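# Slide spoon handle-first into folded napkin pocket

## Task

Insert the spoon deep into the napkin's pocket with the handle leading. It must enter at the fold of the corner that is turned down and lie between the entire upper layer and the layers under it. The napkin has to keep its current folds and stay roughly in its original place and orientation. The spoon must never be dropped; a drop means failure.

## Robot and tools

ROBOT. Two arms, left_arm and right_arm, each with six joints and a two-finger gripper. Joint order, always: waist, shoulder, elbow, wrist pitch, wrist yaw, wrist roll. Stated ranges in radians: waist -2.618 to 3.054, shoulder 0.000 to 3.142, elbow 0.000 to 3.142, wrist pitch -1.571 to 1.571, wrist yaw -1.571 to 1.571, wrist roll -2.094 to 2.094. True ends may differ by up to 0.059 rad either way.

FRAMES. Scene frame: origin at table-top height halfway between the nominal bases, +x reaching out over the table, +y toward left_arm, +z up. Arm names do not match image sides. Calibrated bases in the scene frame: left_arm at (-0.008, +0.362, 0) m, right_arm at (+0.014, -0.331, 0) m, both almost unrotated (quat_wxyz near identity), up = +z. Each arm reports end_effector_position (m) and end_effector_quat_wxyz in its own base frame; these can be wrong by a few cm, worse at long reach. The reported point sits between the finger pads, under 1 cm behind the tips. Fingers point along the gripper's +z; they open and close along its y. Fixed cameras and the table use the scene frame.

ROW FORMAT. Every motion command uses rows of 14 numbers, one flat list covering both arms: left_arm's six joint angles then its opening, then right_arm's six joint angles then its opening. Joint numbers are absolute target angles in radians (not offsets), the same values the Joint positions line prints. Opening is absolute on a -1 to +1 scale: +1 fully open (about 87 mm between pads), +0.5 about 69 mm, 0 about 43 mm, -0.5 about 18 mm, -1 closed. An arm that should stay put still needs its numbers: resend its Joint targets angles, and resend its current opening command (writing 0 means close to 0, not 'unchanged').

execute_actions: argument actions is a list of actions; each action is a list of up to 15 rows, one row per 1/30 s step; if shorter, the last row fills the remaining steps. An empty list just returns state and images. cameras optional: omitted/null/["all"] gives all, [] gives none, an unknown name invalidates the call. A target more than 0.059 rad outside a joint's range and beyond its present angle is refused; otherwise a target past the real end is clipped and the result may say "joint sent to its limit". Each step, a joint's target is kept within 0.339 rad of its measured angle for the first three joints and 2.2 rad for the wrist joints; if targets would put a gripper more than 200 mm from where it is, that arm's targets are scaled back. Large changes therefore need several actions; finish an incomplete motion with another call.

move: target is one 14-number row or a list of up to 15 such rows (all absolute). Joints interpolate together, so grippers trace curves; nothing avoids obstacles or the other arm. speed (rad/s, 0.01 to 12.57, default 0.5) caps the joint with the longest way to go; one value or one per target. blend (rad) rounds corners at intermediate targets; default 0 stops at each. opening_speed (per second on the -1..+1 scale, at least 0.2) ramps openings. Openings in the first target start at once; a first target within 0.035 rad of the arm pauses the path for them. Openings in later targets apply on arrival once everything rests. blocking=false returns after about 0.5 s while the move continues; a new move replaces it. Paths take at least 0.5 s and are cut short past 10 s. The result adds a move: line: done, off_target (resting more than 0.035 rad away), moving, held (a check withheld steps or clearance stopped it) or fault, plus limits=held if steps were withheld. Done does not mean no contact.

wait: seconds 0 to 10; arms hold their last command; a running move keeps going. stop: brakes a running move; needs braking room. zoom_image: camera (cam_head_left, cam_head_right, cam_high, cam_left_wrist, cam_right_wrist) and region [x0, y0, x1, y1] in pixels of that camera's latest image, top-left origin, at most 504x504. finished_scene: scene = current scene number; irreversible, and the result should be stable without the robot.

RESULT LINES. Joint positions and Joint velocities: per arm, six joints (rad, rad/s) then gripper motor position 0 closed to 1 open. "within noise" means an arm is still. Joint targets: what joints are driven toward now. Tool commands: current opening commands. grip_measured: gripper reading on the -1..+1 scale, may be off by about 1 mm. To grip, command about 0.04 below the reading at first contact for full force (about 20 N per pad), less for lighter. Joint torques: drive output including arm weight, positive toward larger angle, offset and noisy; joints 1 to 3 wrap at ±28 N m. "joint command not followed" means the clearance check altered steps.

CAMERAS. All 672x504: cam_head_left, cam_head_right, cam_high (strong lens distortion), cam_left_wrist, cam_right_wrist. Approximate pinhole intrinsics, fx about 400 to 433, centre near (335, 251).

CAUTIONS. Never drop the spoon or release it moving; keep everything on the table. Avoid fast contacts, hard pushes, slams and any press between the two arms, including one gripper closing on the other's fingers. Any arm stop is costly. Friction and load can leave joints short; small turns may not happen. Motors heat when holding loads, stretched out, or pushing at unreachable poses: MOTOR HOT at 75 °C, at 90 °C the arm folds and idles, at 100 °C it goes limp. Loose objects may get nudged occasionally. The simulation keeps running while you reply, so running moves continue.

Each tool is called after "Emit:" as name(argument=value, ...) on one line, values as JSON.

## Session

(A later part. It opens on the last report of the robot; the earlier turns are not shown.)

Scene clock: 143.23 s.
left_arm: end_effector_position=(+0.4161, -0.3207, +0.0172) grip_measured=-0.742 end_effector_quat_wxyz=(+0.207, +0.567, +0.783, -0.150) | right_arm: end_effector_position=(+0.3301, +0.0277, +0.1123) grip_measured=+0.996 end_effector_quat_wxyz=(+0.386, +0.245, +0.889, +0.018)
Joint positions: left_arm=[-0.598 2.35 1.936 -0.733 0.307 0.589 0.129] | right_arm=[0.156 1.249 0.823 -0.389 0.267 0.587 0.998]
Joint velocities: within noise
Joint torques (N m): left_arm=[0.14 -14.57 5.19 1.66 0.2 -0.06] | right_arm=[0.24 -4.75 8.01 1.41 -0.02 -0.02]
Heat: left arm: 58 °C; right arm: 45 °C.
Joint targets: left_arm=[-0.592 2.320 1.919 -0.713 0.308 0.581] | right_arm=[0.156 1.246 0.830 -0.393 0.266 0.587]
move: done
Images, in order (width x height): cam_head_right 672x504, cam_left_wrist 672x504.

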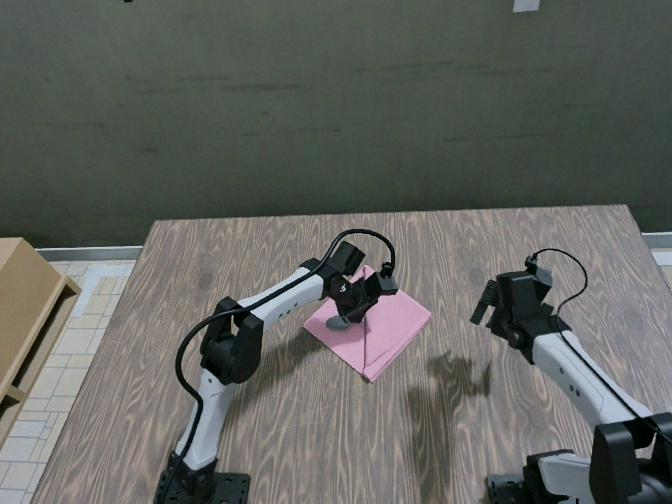

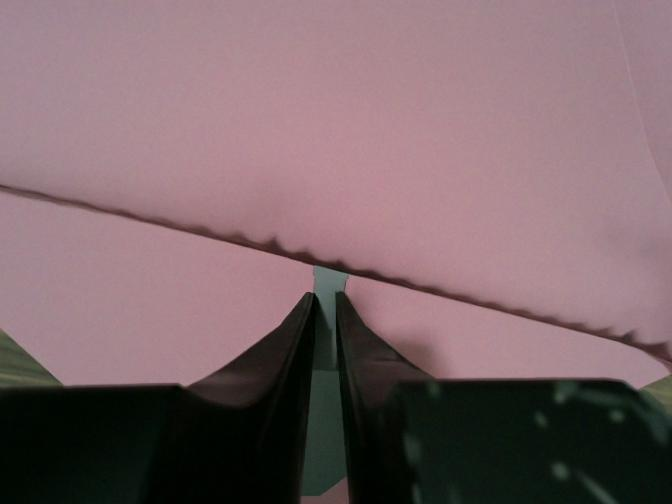

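Emit:
move(target=[-0.592, 2.332, 1.906, -0.700, 0.308, 0.581, -0.9, 0.156, 1.246, 0.83, -0.393, 0.266, 0.587, 1], speed=0.1, cameras=[])

Emit:
move(target=[-0.592, 2.332, 1.906, -0.700, 0.308, 0.581, -0.4, 0.156, 1.246, 0.83, -0.393, 0.266, 0.587, 1], opening_speed=0.6, cameras=["cam_left_wrist", "cam_head_right"])

Scene clock: 146.40 s.
left_arm: end_effector_position=(+0.4161, -0.3210, +0.0164) grip_measured=-0.742 end_effector_quat_wxyz=(+0.209, +0.566, +0.783, -0.151) | right_arm: end_effector_position=(+0.3301, +0.0277, +0.1123) grip_measured=+0.996 end_effector_quat_wxyz=(+0.386, +0.245, +0.889, +0.018)
Joint positions: left_arm=[-0.598 2.348 1.928 -0.723 0.308 0.588 0.129] | right_arm=[0.156 1.249 0.823 -0.389 0.267 0.587 0.998]
Joint velocities: within noise
Joint torques (N m): left_arm=[0.13 -13.44 4.79 1.71 0.17 -0.05] | right_arm=[0.4 -4.62 7.82 1.47 0.05 -0.02]
Heat: left arm: 60 °C; right arm: 44 °C.
Joint targets: left_arm=[-0.592 2.332 1.906 -0.700 0.308 0.581] | right_arm=[0.156 1.246 0.830 -0.393 0.266 0.587]
move: done
No camera images: "cameras" was empty.

Scene clock: 147.47 s.
left_arm: end_effector_position=(+0.4191, -0.3234, +0.0168) grip_measured=-0.400 end_effector_quat_wxyz=(+0.217, +0.567, +0.780, -0.151) | right_arm: end_effector_position=(+0.3301, +0.0277, +0.1123) grip_measured=+0.996 end_effector_quat_wxyz=(+0.386, +0.245, +0.889, +0.018)
Joint positions: left_arm=[-0.598 2.348 1.924 -0.703 0.31 0.588 0.3] | right_arm=[0.156 1.249 0.823 -0.389 0.267 0.587 0.998]
Joint velocities: within noise
Joint torques (N m): left_arm=[0.13 -13.5 5.09 1.5 0.16 -0.04] | right_arm=[0.34 -4.64 7.94 1.47 -0.06 -0.06]
Heat: left arm: 61 °C; right arm: 44 °C.
Joint targets: left_arm=[-0.592 2.332 1.906 -0.700 0.308 0.581] | right_arm=[0.156 1.246 0.830 -0.393 0.266 0.587]
move: done
Images, in order (width x height): cam_head_right 672x504, cam_left_wrist 672x504.

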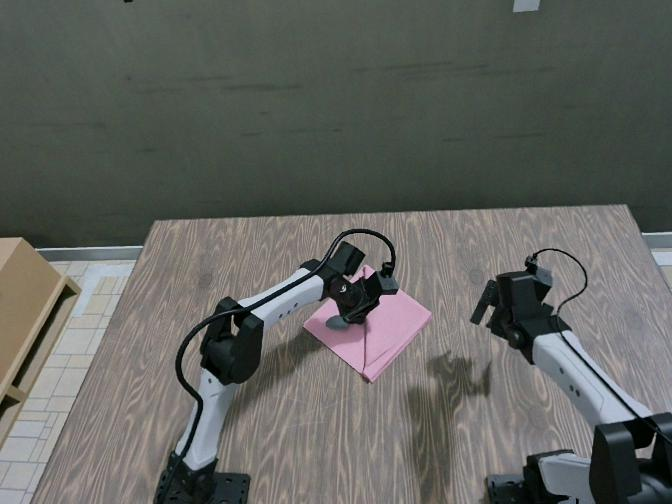

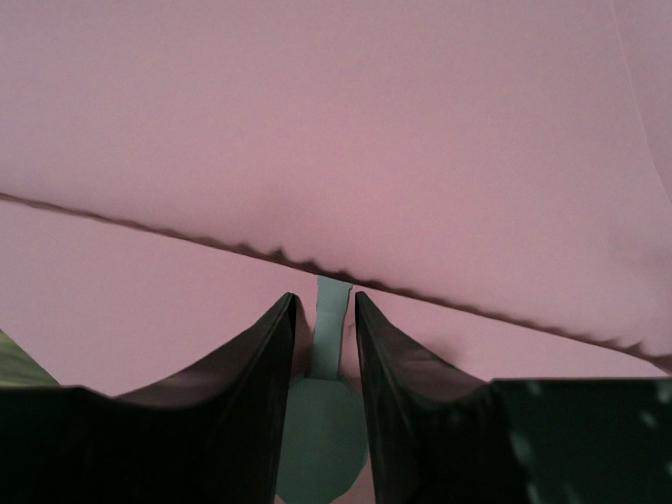

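Emit:
move(target=[-0.592,2.342,1.972,-0.757,0.308,0.581,1,0.156,1.246,0.83,-0.393,0.266,0.587,1], speed=0.1, opening_speed=1.5, cameras=["cam_left_wrist","cam_head_left"])

Scene clock: 151.27 s.
left_arm: end_effector_position=(+0.4168, -0.3218, +0.0218) grip_measured=+1.000 end_effector_quat_wxyz=(+0.209, +0.567, +0.783, -0.152) | right_arm: end_effector_position=(+0.3301, +0.0277, +0.1123) grip_measured=+0.996 end_effector_quat_wxyz=(+0.386, +0.245, +0.889, +0.018)
Joint positions: left_arm=[-0.598 2.348 1.949 -0.744 0.31 0.588 1] | right_arm=[0.156 1.249 0.823 -0.389 0.267 0.587 0.998]
Joint velocities: within noise
Joint torques (N m): left_arm=[0.16 -12.68 8.51 1.26 0.16 -0.05] | right_arm=[0.2 -4.6 7.66 1.42 0.02 0.01]
Heat: left arm: 61 °C; right arm: 44 °C.
Joint targets: left_arm=[-0.592 2.342 1.972 -0.757 0.308 0.581] | right_arm=[0.156 1.246 0.830 -0.393 0.266 0.587]
move: done
Images, in order (width x height): cam_head_left 672x504, cam_left_wrist 672x504.

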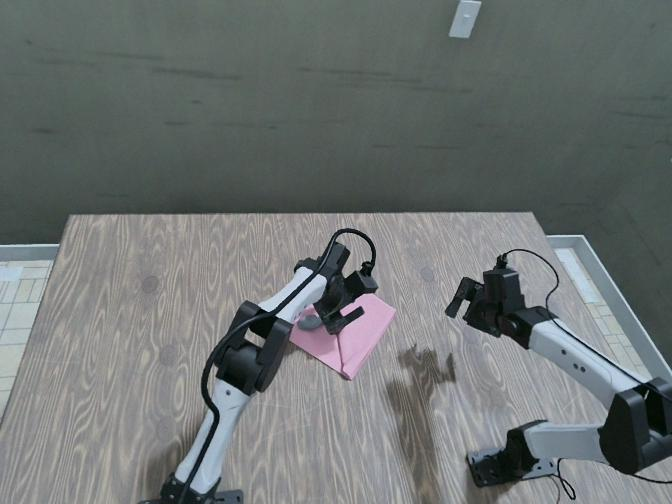

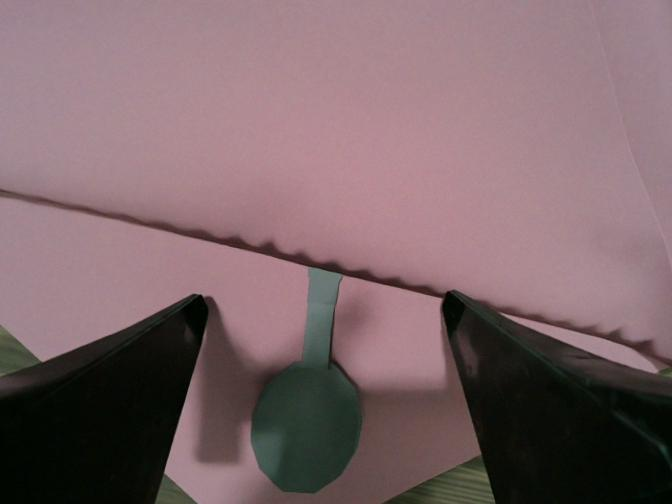

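Emit:
move(target=[-0.509,2.18,1.715,-0.669,0.342,0.68,1,0.156,1.246,0.83,-0.393,0.266,0.587,1], speed=0.2, cameras=["cam_left_wrist","cam_head_left"])

Scene clock: 154.53 s.
left_arm: end_effector_position=(+0.4101, -0.2708, +0.0177) grip_measured=+1.000 end_effector_quat_wxyz=(+0.207, +0.567, +0.784, -0.149) | right_arm: end_effector_position=(+0.3301, +0.0277, +0.1123) grip_measured=+0.996 end_effector_quat_wxyz=(+0.386, +0.245, +0.889, +0.018)
Joint positions: left_arm=[-0.515 2.224 1.727 -0.676 0.336 0.669 1] | right_arm=[0.156 1.249 0.823 -0.389 0.267 0.587 0.998]
Joint velocities: within noise
Joint torques (N m): left_arm=[0.23 -14.72 5.46 1.43 0.27 0.14] | right_arm=[0.21 -4.85 7.72 1.47 0 -0.04]
Heat: left arm: 62 °C; right arm: 44 °C.
Joint targets: left_arm=[-0.509 2.180 1.715 -0.669 0.342 0.680] | right_arm=[0.156 1.246 0.830 -0.393 0.266 0.587]
move: off_target (left_arm); left_arm: the shoulder is farthest, 0.044 rad from its target
Images, in order (width x height): cam_head_left 672x504, cam_left_wrist 672x504.

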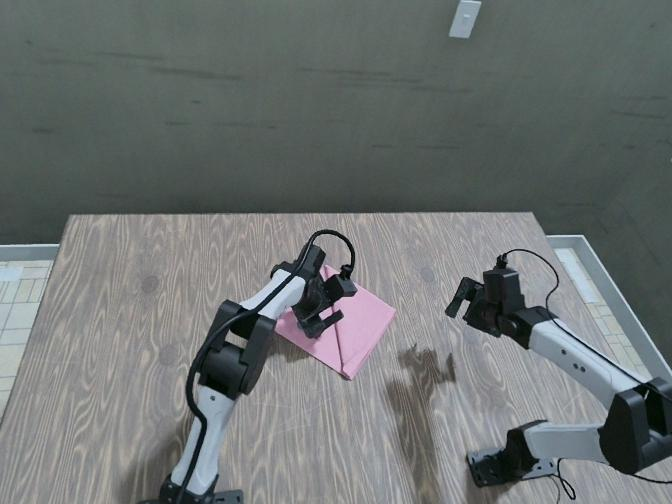

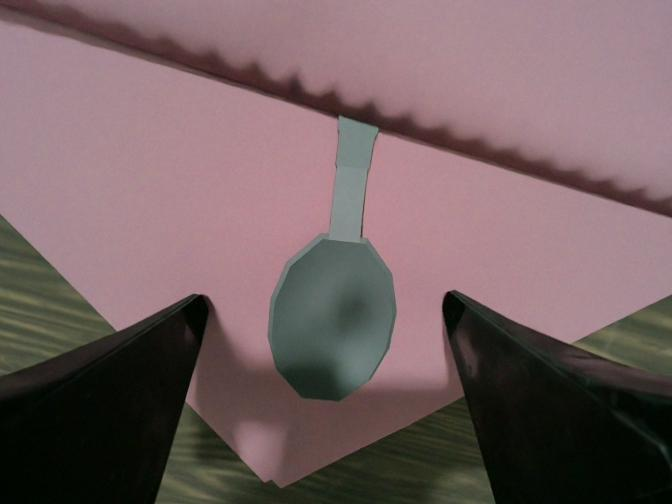

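Emit:
move(target=[[-0.509,2.238,1.727,-0.676,0.342,0.68,0.15,0.156,1.246,0.83,-0.393,0.266,0.587,1]], speed=0.1, opening_speed=0.9, cameras=["cam_left_wrist"])

Emit:
move(target=[-0.509,2.238,1.727,-0.676,0.342,0.68,-0.12,0.156,1.246,0.83,-0.393,0.266,0.587,1], speed=0.1, opening_speed=0.4, cameras=["cam_left_wrist","cam_head_left"])

Scene clock: 158.87 s.
left_arm: end_effector_position=(+0.4102, -0.2709, +0.0177) grip_measured=+0.150 end_effector_quat_wxyz=(+0.207, +0.567, +0.783, -0.149) | right_arm: end_effector_position=(+0.3301, +0.0277, +0.1123) grip_measured=+0.996 end_effector_quat_wxyz=(+0.386, +0.245, +0.889, +0.018)
Joint positions: left_arm=[-0.515 2.224 1.727 -0.676 0.337 0.669 0.575] | right_arm=[0.156 1.249 0.823 -0.389 0.267 0.587 0.998]
Joint velocities: within noise
Joint torques (N m): left_arm=[0.2 -10.25 6.5 1.35 0.27 0.13] | right_arm=[0.38 -4.71 7.76 1.43 0.03 0.01]
Heat: left arm: 63 °C; right arm: 44 °C.
Joint targets: left_arm=[-0.509 2.238 1.727 -0.676 0.342 0.680] | right_arm=[0.156 1.246 0.830 -0.393 0.266 0.587]
move: done
Images, in order (width x height): cam_left_wrist 672x504.

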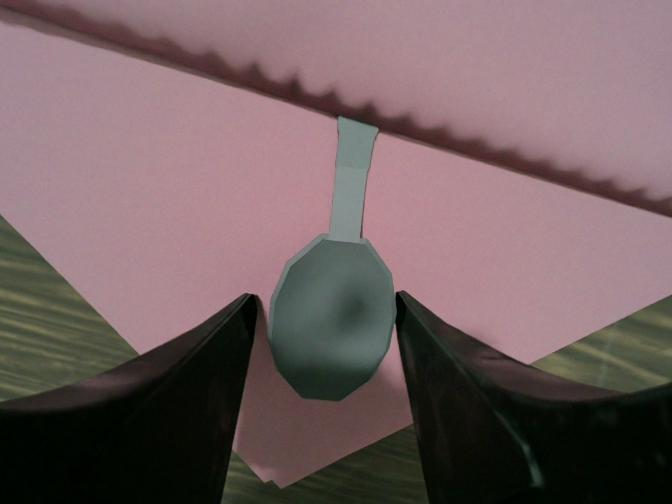

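Scene clock: 159.77 s.
left_arm: end_effector_position=(+0.4101, -0.2711, +0.0177) grip_measured=-0.022 end_effector_quat_wxyz=(+0.207, +0.567, +0.783, -0.149) | right_arm: end_effector_position=(+0.3301, +0.0277, +0.1123) grip_measured=+0.996 end_effector_quat_wxyz=(+0.386, +0.245, +0.889, +0.018)
Joint positions: left_arm=[-0.515 2.224 1.727 -0.676 0.338 0.67 0.489] | right_arm=[0.156 1.249 0.823 -0.389 0.267 0.587 0.998]
Joint velocities: within noise
Joint torques (N m): left_arm=[0.21 -10.25 6.5 1.36 0.25 0.15] | right_arm=[0.18 -4.88 7.62 1.4 -0.07 -0.04]
Heat: left arm: 62 °C; right arm: 44 °C.
Joint targets: left_arm=[-0.509 2.238 1.727 -0.676 0.342 0.680] | right_arm=[0.156 1.246 0.830 -0.393 0.266 0.587]
move: done
Images, in order (width x height): cam_head_left 672x504, cam_left_wrist 672x504.

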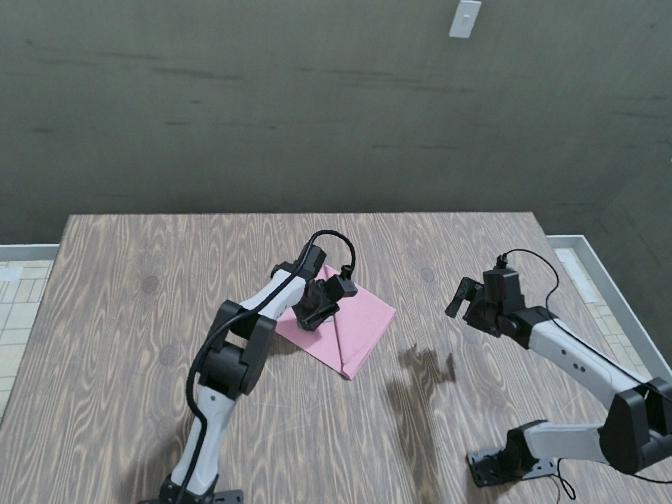

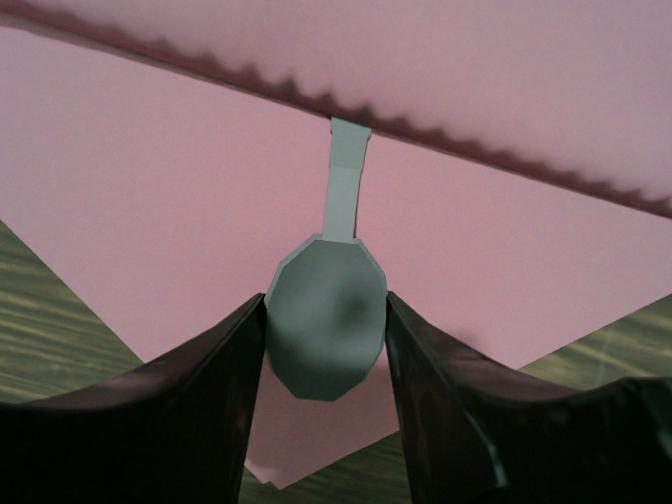

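Emit:
move(target=[-0.552,2.294,1.834,-0.708,0.3195,0.626,-0.12,0.156,1.246,0.83,-0.393,0.266,0.587,1], speed=0.1)

Scene clock: 167.43 s.
left_arm: end_effector_position=(+0.4139, -0.2889, +0.0192) grip_measured=-0.022 end_effector_quat_wxyz=(+0.207, +0.566, +0.784, -0.149) | right_arm: end_effector_position=(+0.3301, +0.0277, +0.1123) grip_measured=+0.996 end_effector_quat_wxyz=(+0.386, +0.245, +0.889, +0.018)
Joint positions: left_arm=[-0.545 2.269 1.807 -0.7 0.324 0.637 0.489] | right_arm=[0.156 1.249 0.823 -0.389 0.267 0.587 0.998]
Joint velocities: within noise
Joint torques (N m): left_arm=[-1.14 -9.74 8.79 1.28 0.14 -0.1] | right_arm=[0.14 -4.82 7.56 1.41 -0.04 -0.06]
Heat: left arm: 61 °C; right arm: 44 °C.
Joint targets: left_arm=[-0.552 2.294 1.834 -0.708 0.319 0.626] | right_arm=[0.156 1.246 0.830 -0.393 0.266 0.587]
move: done

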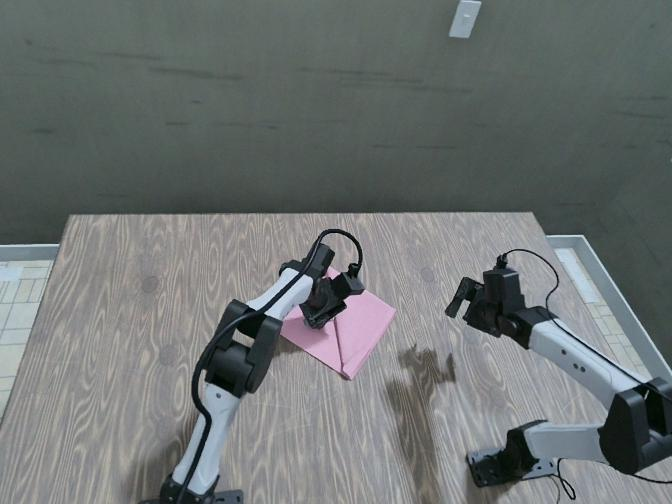

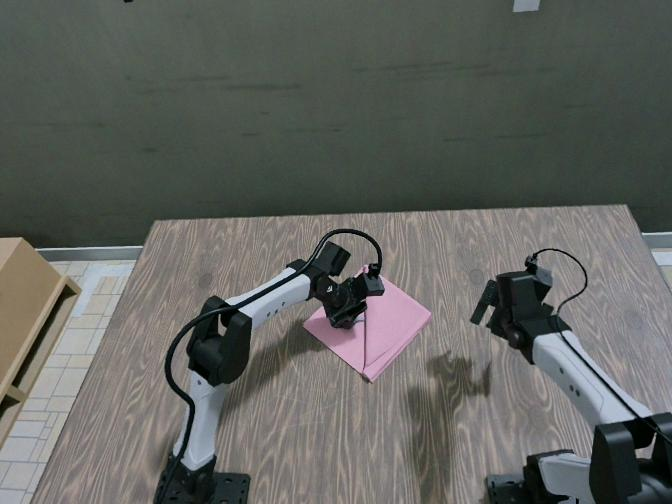

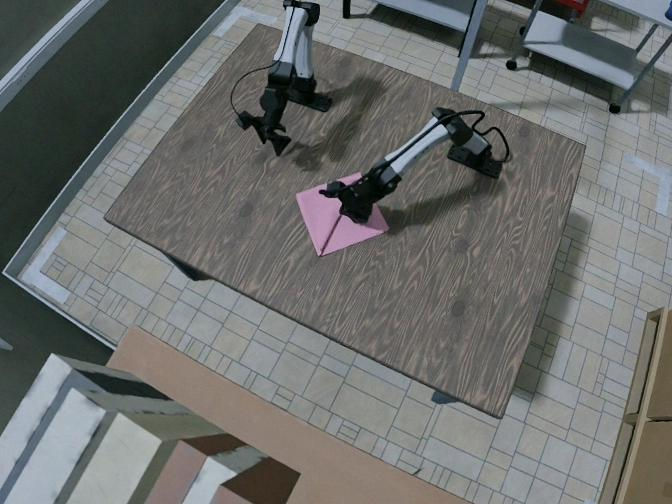

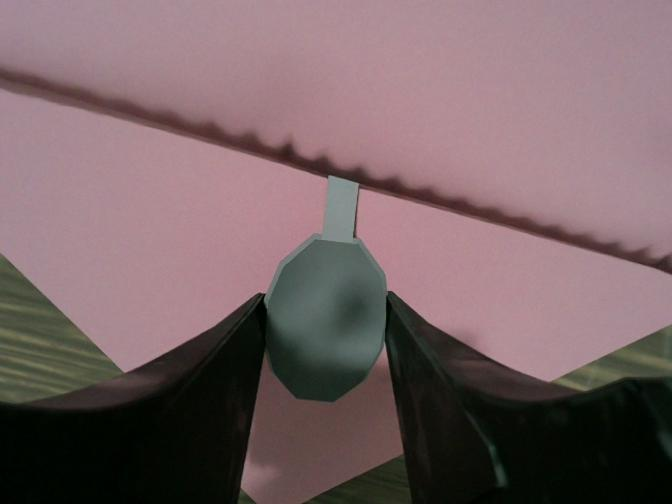

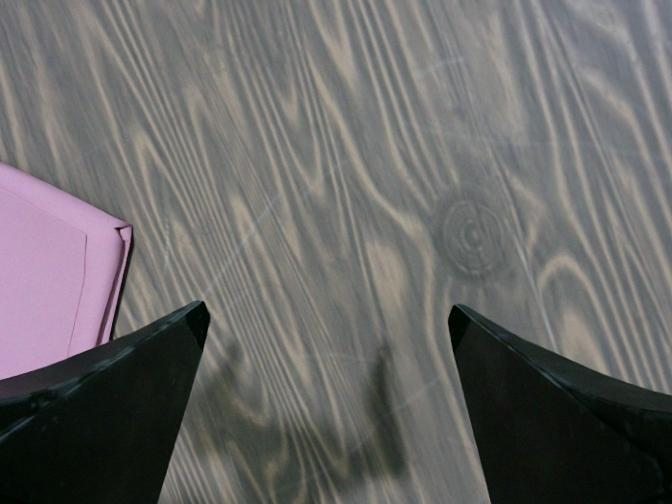

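Emit:
move(target=[-0.552,2.298,1.834,-0.708,0.3195,0.626,-0.12,0.156,1.246,0.83,-0.393,0.266,0.587,1], speed=0.1, cameras=["cam_left_wrist"])

Emit:
move(target=[-0.552,2.298,1.834,-0.708,0.3195,0.626,0.6,0.156,1.246,0.83,-0.393,0.266,0.587,1], speed=0.1, opening_speed=0.6, cameras=["cam_left_wrist"])

Emit:
move(target=[-0.55,2.26,1.9,-0.805,0.318,0.625,0.8,0.156,1.246,0.83,-0.393,0.266,0.587,1], speed=0.2, opening_speed=0.6, cameras=["cam_left_wrist","cam_head_left"])

Scene clock: 172.40 s.
left_arm: end_effector_position=(+0.4138, -0.2889, +0.0192) grip_measured=-0.022 end_effector_quat_wxyz=(+0.207, +0.566, +0.784, -0.149) | right_arm: end_effector_position=(+0.3301, +0.0277, +0.1123) grip_measured=+0.996 end_effector_quat_wxyz=(+0.386, +0.245, +0.889, +0.018)
Joint positions: left_arm=[-0.545 2.269 1.807 -0.7 0.324 0.637 0.489] | right_arm=[0.156 1.249 0.823 -0.389 0.267 0.587 0.998]
Joint velocities: within noise
Joint torques (N m): left_arm=[-1.18 -9.44 8.8 1.29 0.14 -0.09] | right_arm=[0.27 -4.7 7.53 1.41 -0.03 -0.08]
Heat: left arm: 59 °C; right arm: 44 °C.
Joint targets: left_arm=[-0.552 2.298 1.834 -0.708 0.319 0.626] | right_arm=[0.156 1.246 0.830 -0.393 0.266 0.587]
move: done
Images, in order (width x height): cam_left_wrist 672x504.

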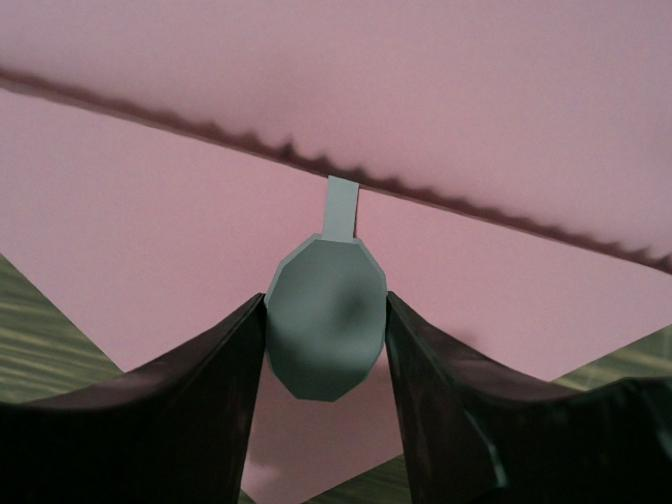

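Scene clock: 173.83 s.
left_arm: end_effector_position=(+0.4147, -0.2894, +0.0203) grip_measured=+0.600 end_effector_quat_wxyz=(+0.209, +0.565, +0.784, -0.149) | right_arm: end_effector_position=(+0.3301, +0.0277, +0.1123) grip_measured=+0.996 end_effector_quat_wxyz=(+0.386, +0.245, +0.889, +0.018)
Joint positions: left_arm=[-0.545 2.269 1.81 -0.7 0.324 0.636 0.8] | right_arm=[0.156 1.249 0.823 -0.389 0.267 0.587 0.998]
Joint velocities: within noise
Joint torques (N m): left_arm=[-1.17 -9.44 8.51 1.3 0.14 -0.09] | right_arm=[0.25 -4.68 7.57 1.45 -0.01 -0.03]
Heat: left arm: 59 °C; right arm: 44 °C.
Joint targets: left_arm=[-0.552 2.298 1.834 -0.708 0.319 0.626] | right_arm=[0.156 1.246 0.830 -0.393 0.266 0.587]
move: done
Images, in order (width x height): cam_left_wrist 672x504.

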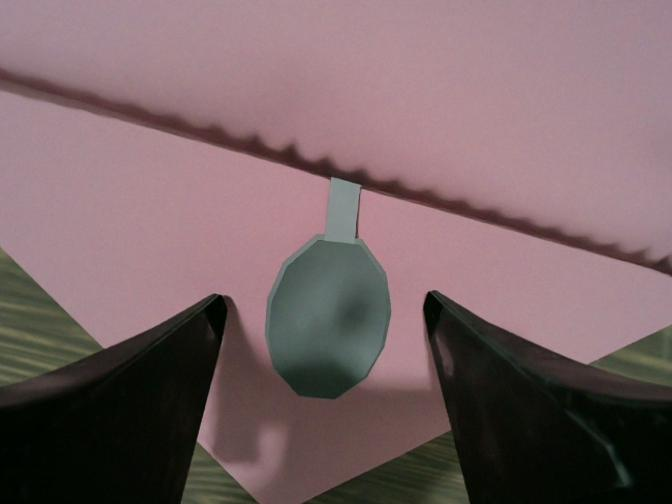

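Scene clock: 174.93 s.
left_arm: end_effector_position=(+0.4121, -0.2879, +0.0353) grip_measured=+0.800 end_effector_quat_wxyz=(+0.197, +0.565, +0.787, -0.150) | right_arm: end_effector_position=(+0.3301, +0.0277, +0.1123) grip_measured=+0.996 end_effector_quat_wxyz=(+0.386, +0.245, +0.889, +0.018)
Joint positions: left_arm=[-0.545 2.269 1.877 -0.793 0.324 0.636 0.9] | right_arm=[0.156 1.249 0.823 -0.389 0.267 0.587 0.998]
Joint velocities: within noise
Joint torques (N m): left_arm=[-0.92 -12.44 8.43 1.2 0.12 -0.09] | right_arm=[0.44 -4.75 7.69 1.45 0.05 0.01]
Heat: left arm: 59 °C; right arm: 44 °C.
Joint targets: left_arm=[-0.550 2.260 1.900 -0.805 0.318 0.625] | right_arm=[0.156 1.246 0.830 -0.393 0.266 0.587]
move: done
Images, in order (width x height): cam_head_left 672x504, cam_left_wrist 672x504.

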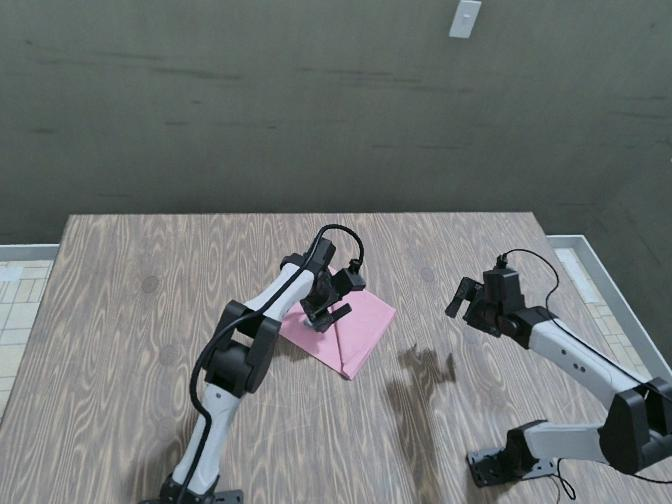

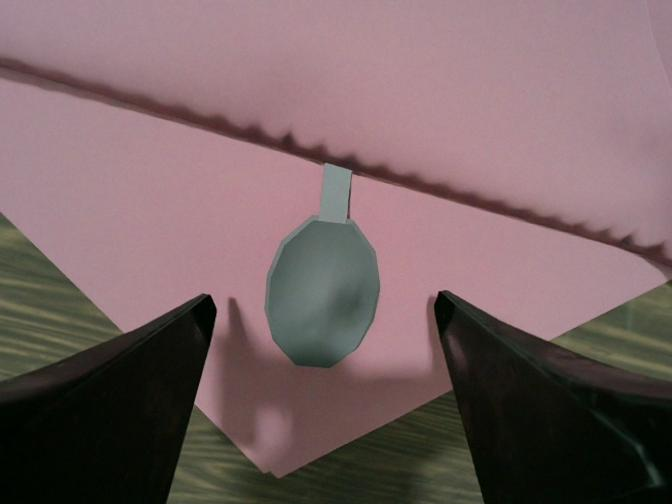

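Emit:
move(target=[[-0.45,2.10,1.90,-0.95,0.318,0.625,0.8,0.156,1.246,0.83,-0.393,0.266,0.587,1],[0.1,1.3,1.2,-0.5,0.1,0.2,0.8,0.156,1.246,0.83,-0.393,0.266,0.587,1]], speed=[0.4,0.9], blend=0.05, cameras=["cam_head_left","cam_head_right"])

Emit:
zoom_image(camera="cam_head_left", region=[260, 250, 420, 390])

Emit:
zoom_image(camera="cam_head_right", region=[290, 250, 450, 390])

Scene clock: 179.57 s.
left_arm: end_effector_position=(+0.3826, +0.0267, +0.2289) grip_measured=+0.800 end_effector_quat_wxyz=(+0.465, +0.076, +0.881, +0.024) | right_arm: end_effector_position=(+0.3301, +0.0277, +0.1123) grip_measured=+0.996 end_effector_quat_wxyz=(+0.386, +0.245, +0.889, +0.018)
Joint positions: left_arm=[0.096 1.309 1.211 -0.507 0.108 0.211 0.9] | right_arm=[0.156 1.249 0.823 -0.389 0.267 0.587 0.998]
Joint velocities: within noise
Joint torques (N m): left_arm=[-0.02 -5.46 6.31 2.37 -0.07 -0.12] | right_arm=[0.39 -4.62 7.97 1.39 0.02 0]
Heat: left arm: 59 °C; right arm: 44 °C.
Joint targets: left_arm=[0.100 1.300 1.200 -0.500 0.100 0.200] | right_arm=[0.156 1.246 0.830 -0.393 0.266 0.587]
move: done
Images, in order (width x height): cam_head_left 672x504, cam_head_right 672x504.

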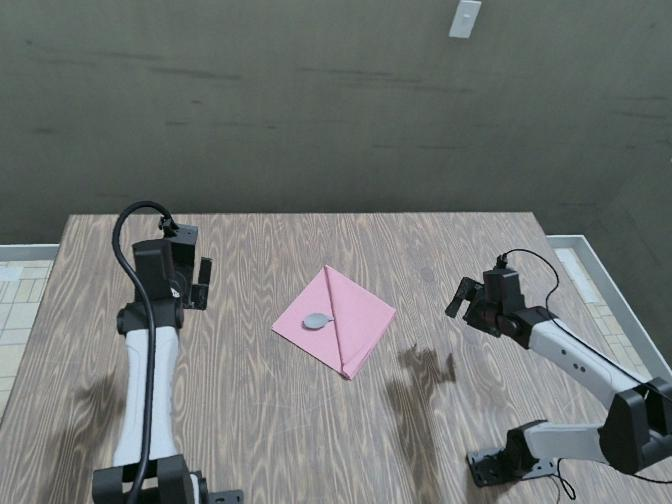

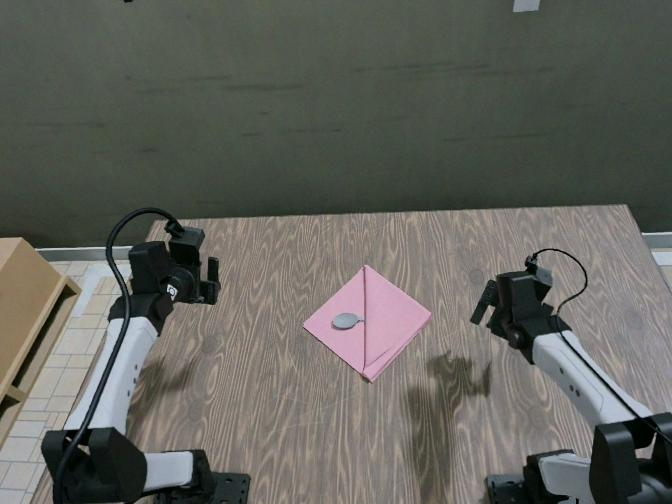

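Scaled by 3.150 from the camera's 672x504 image, which has a finer 960x720 frame.

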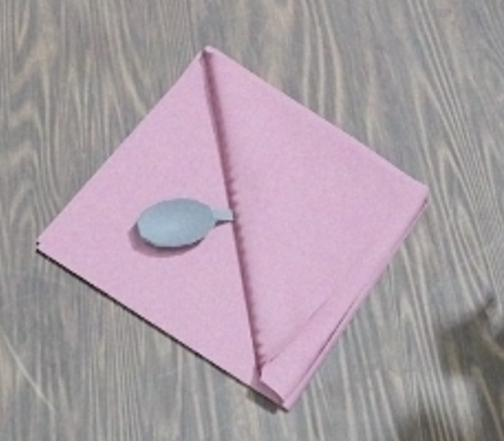

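Scaled by 3.150 from the camera's 672x504 image, which has a finer 960x720 frame.

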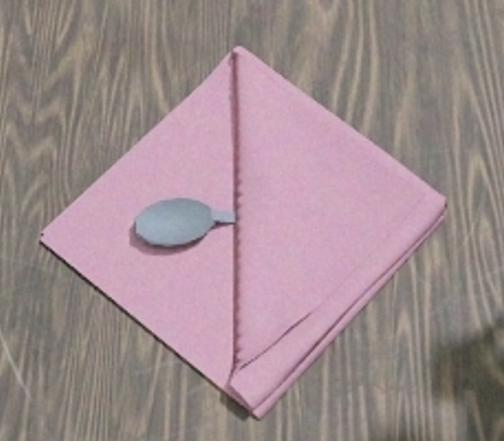

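Emit:
finished_scene(scene=2)

The scene is finished: the task was done.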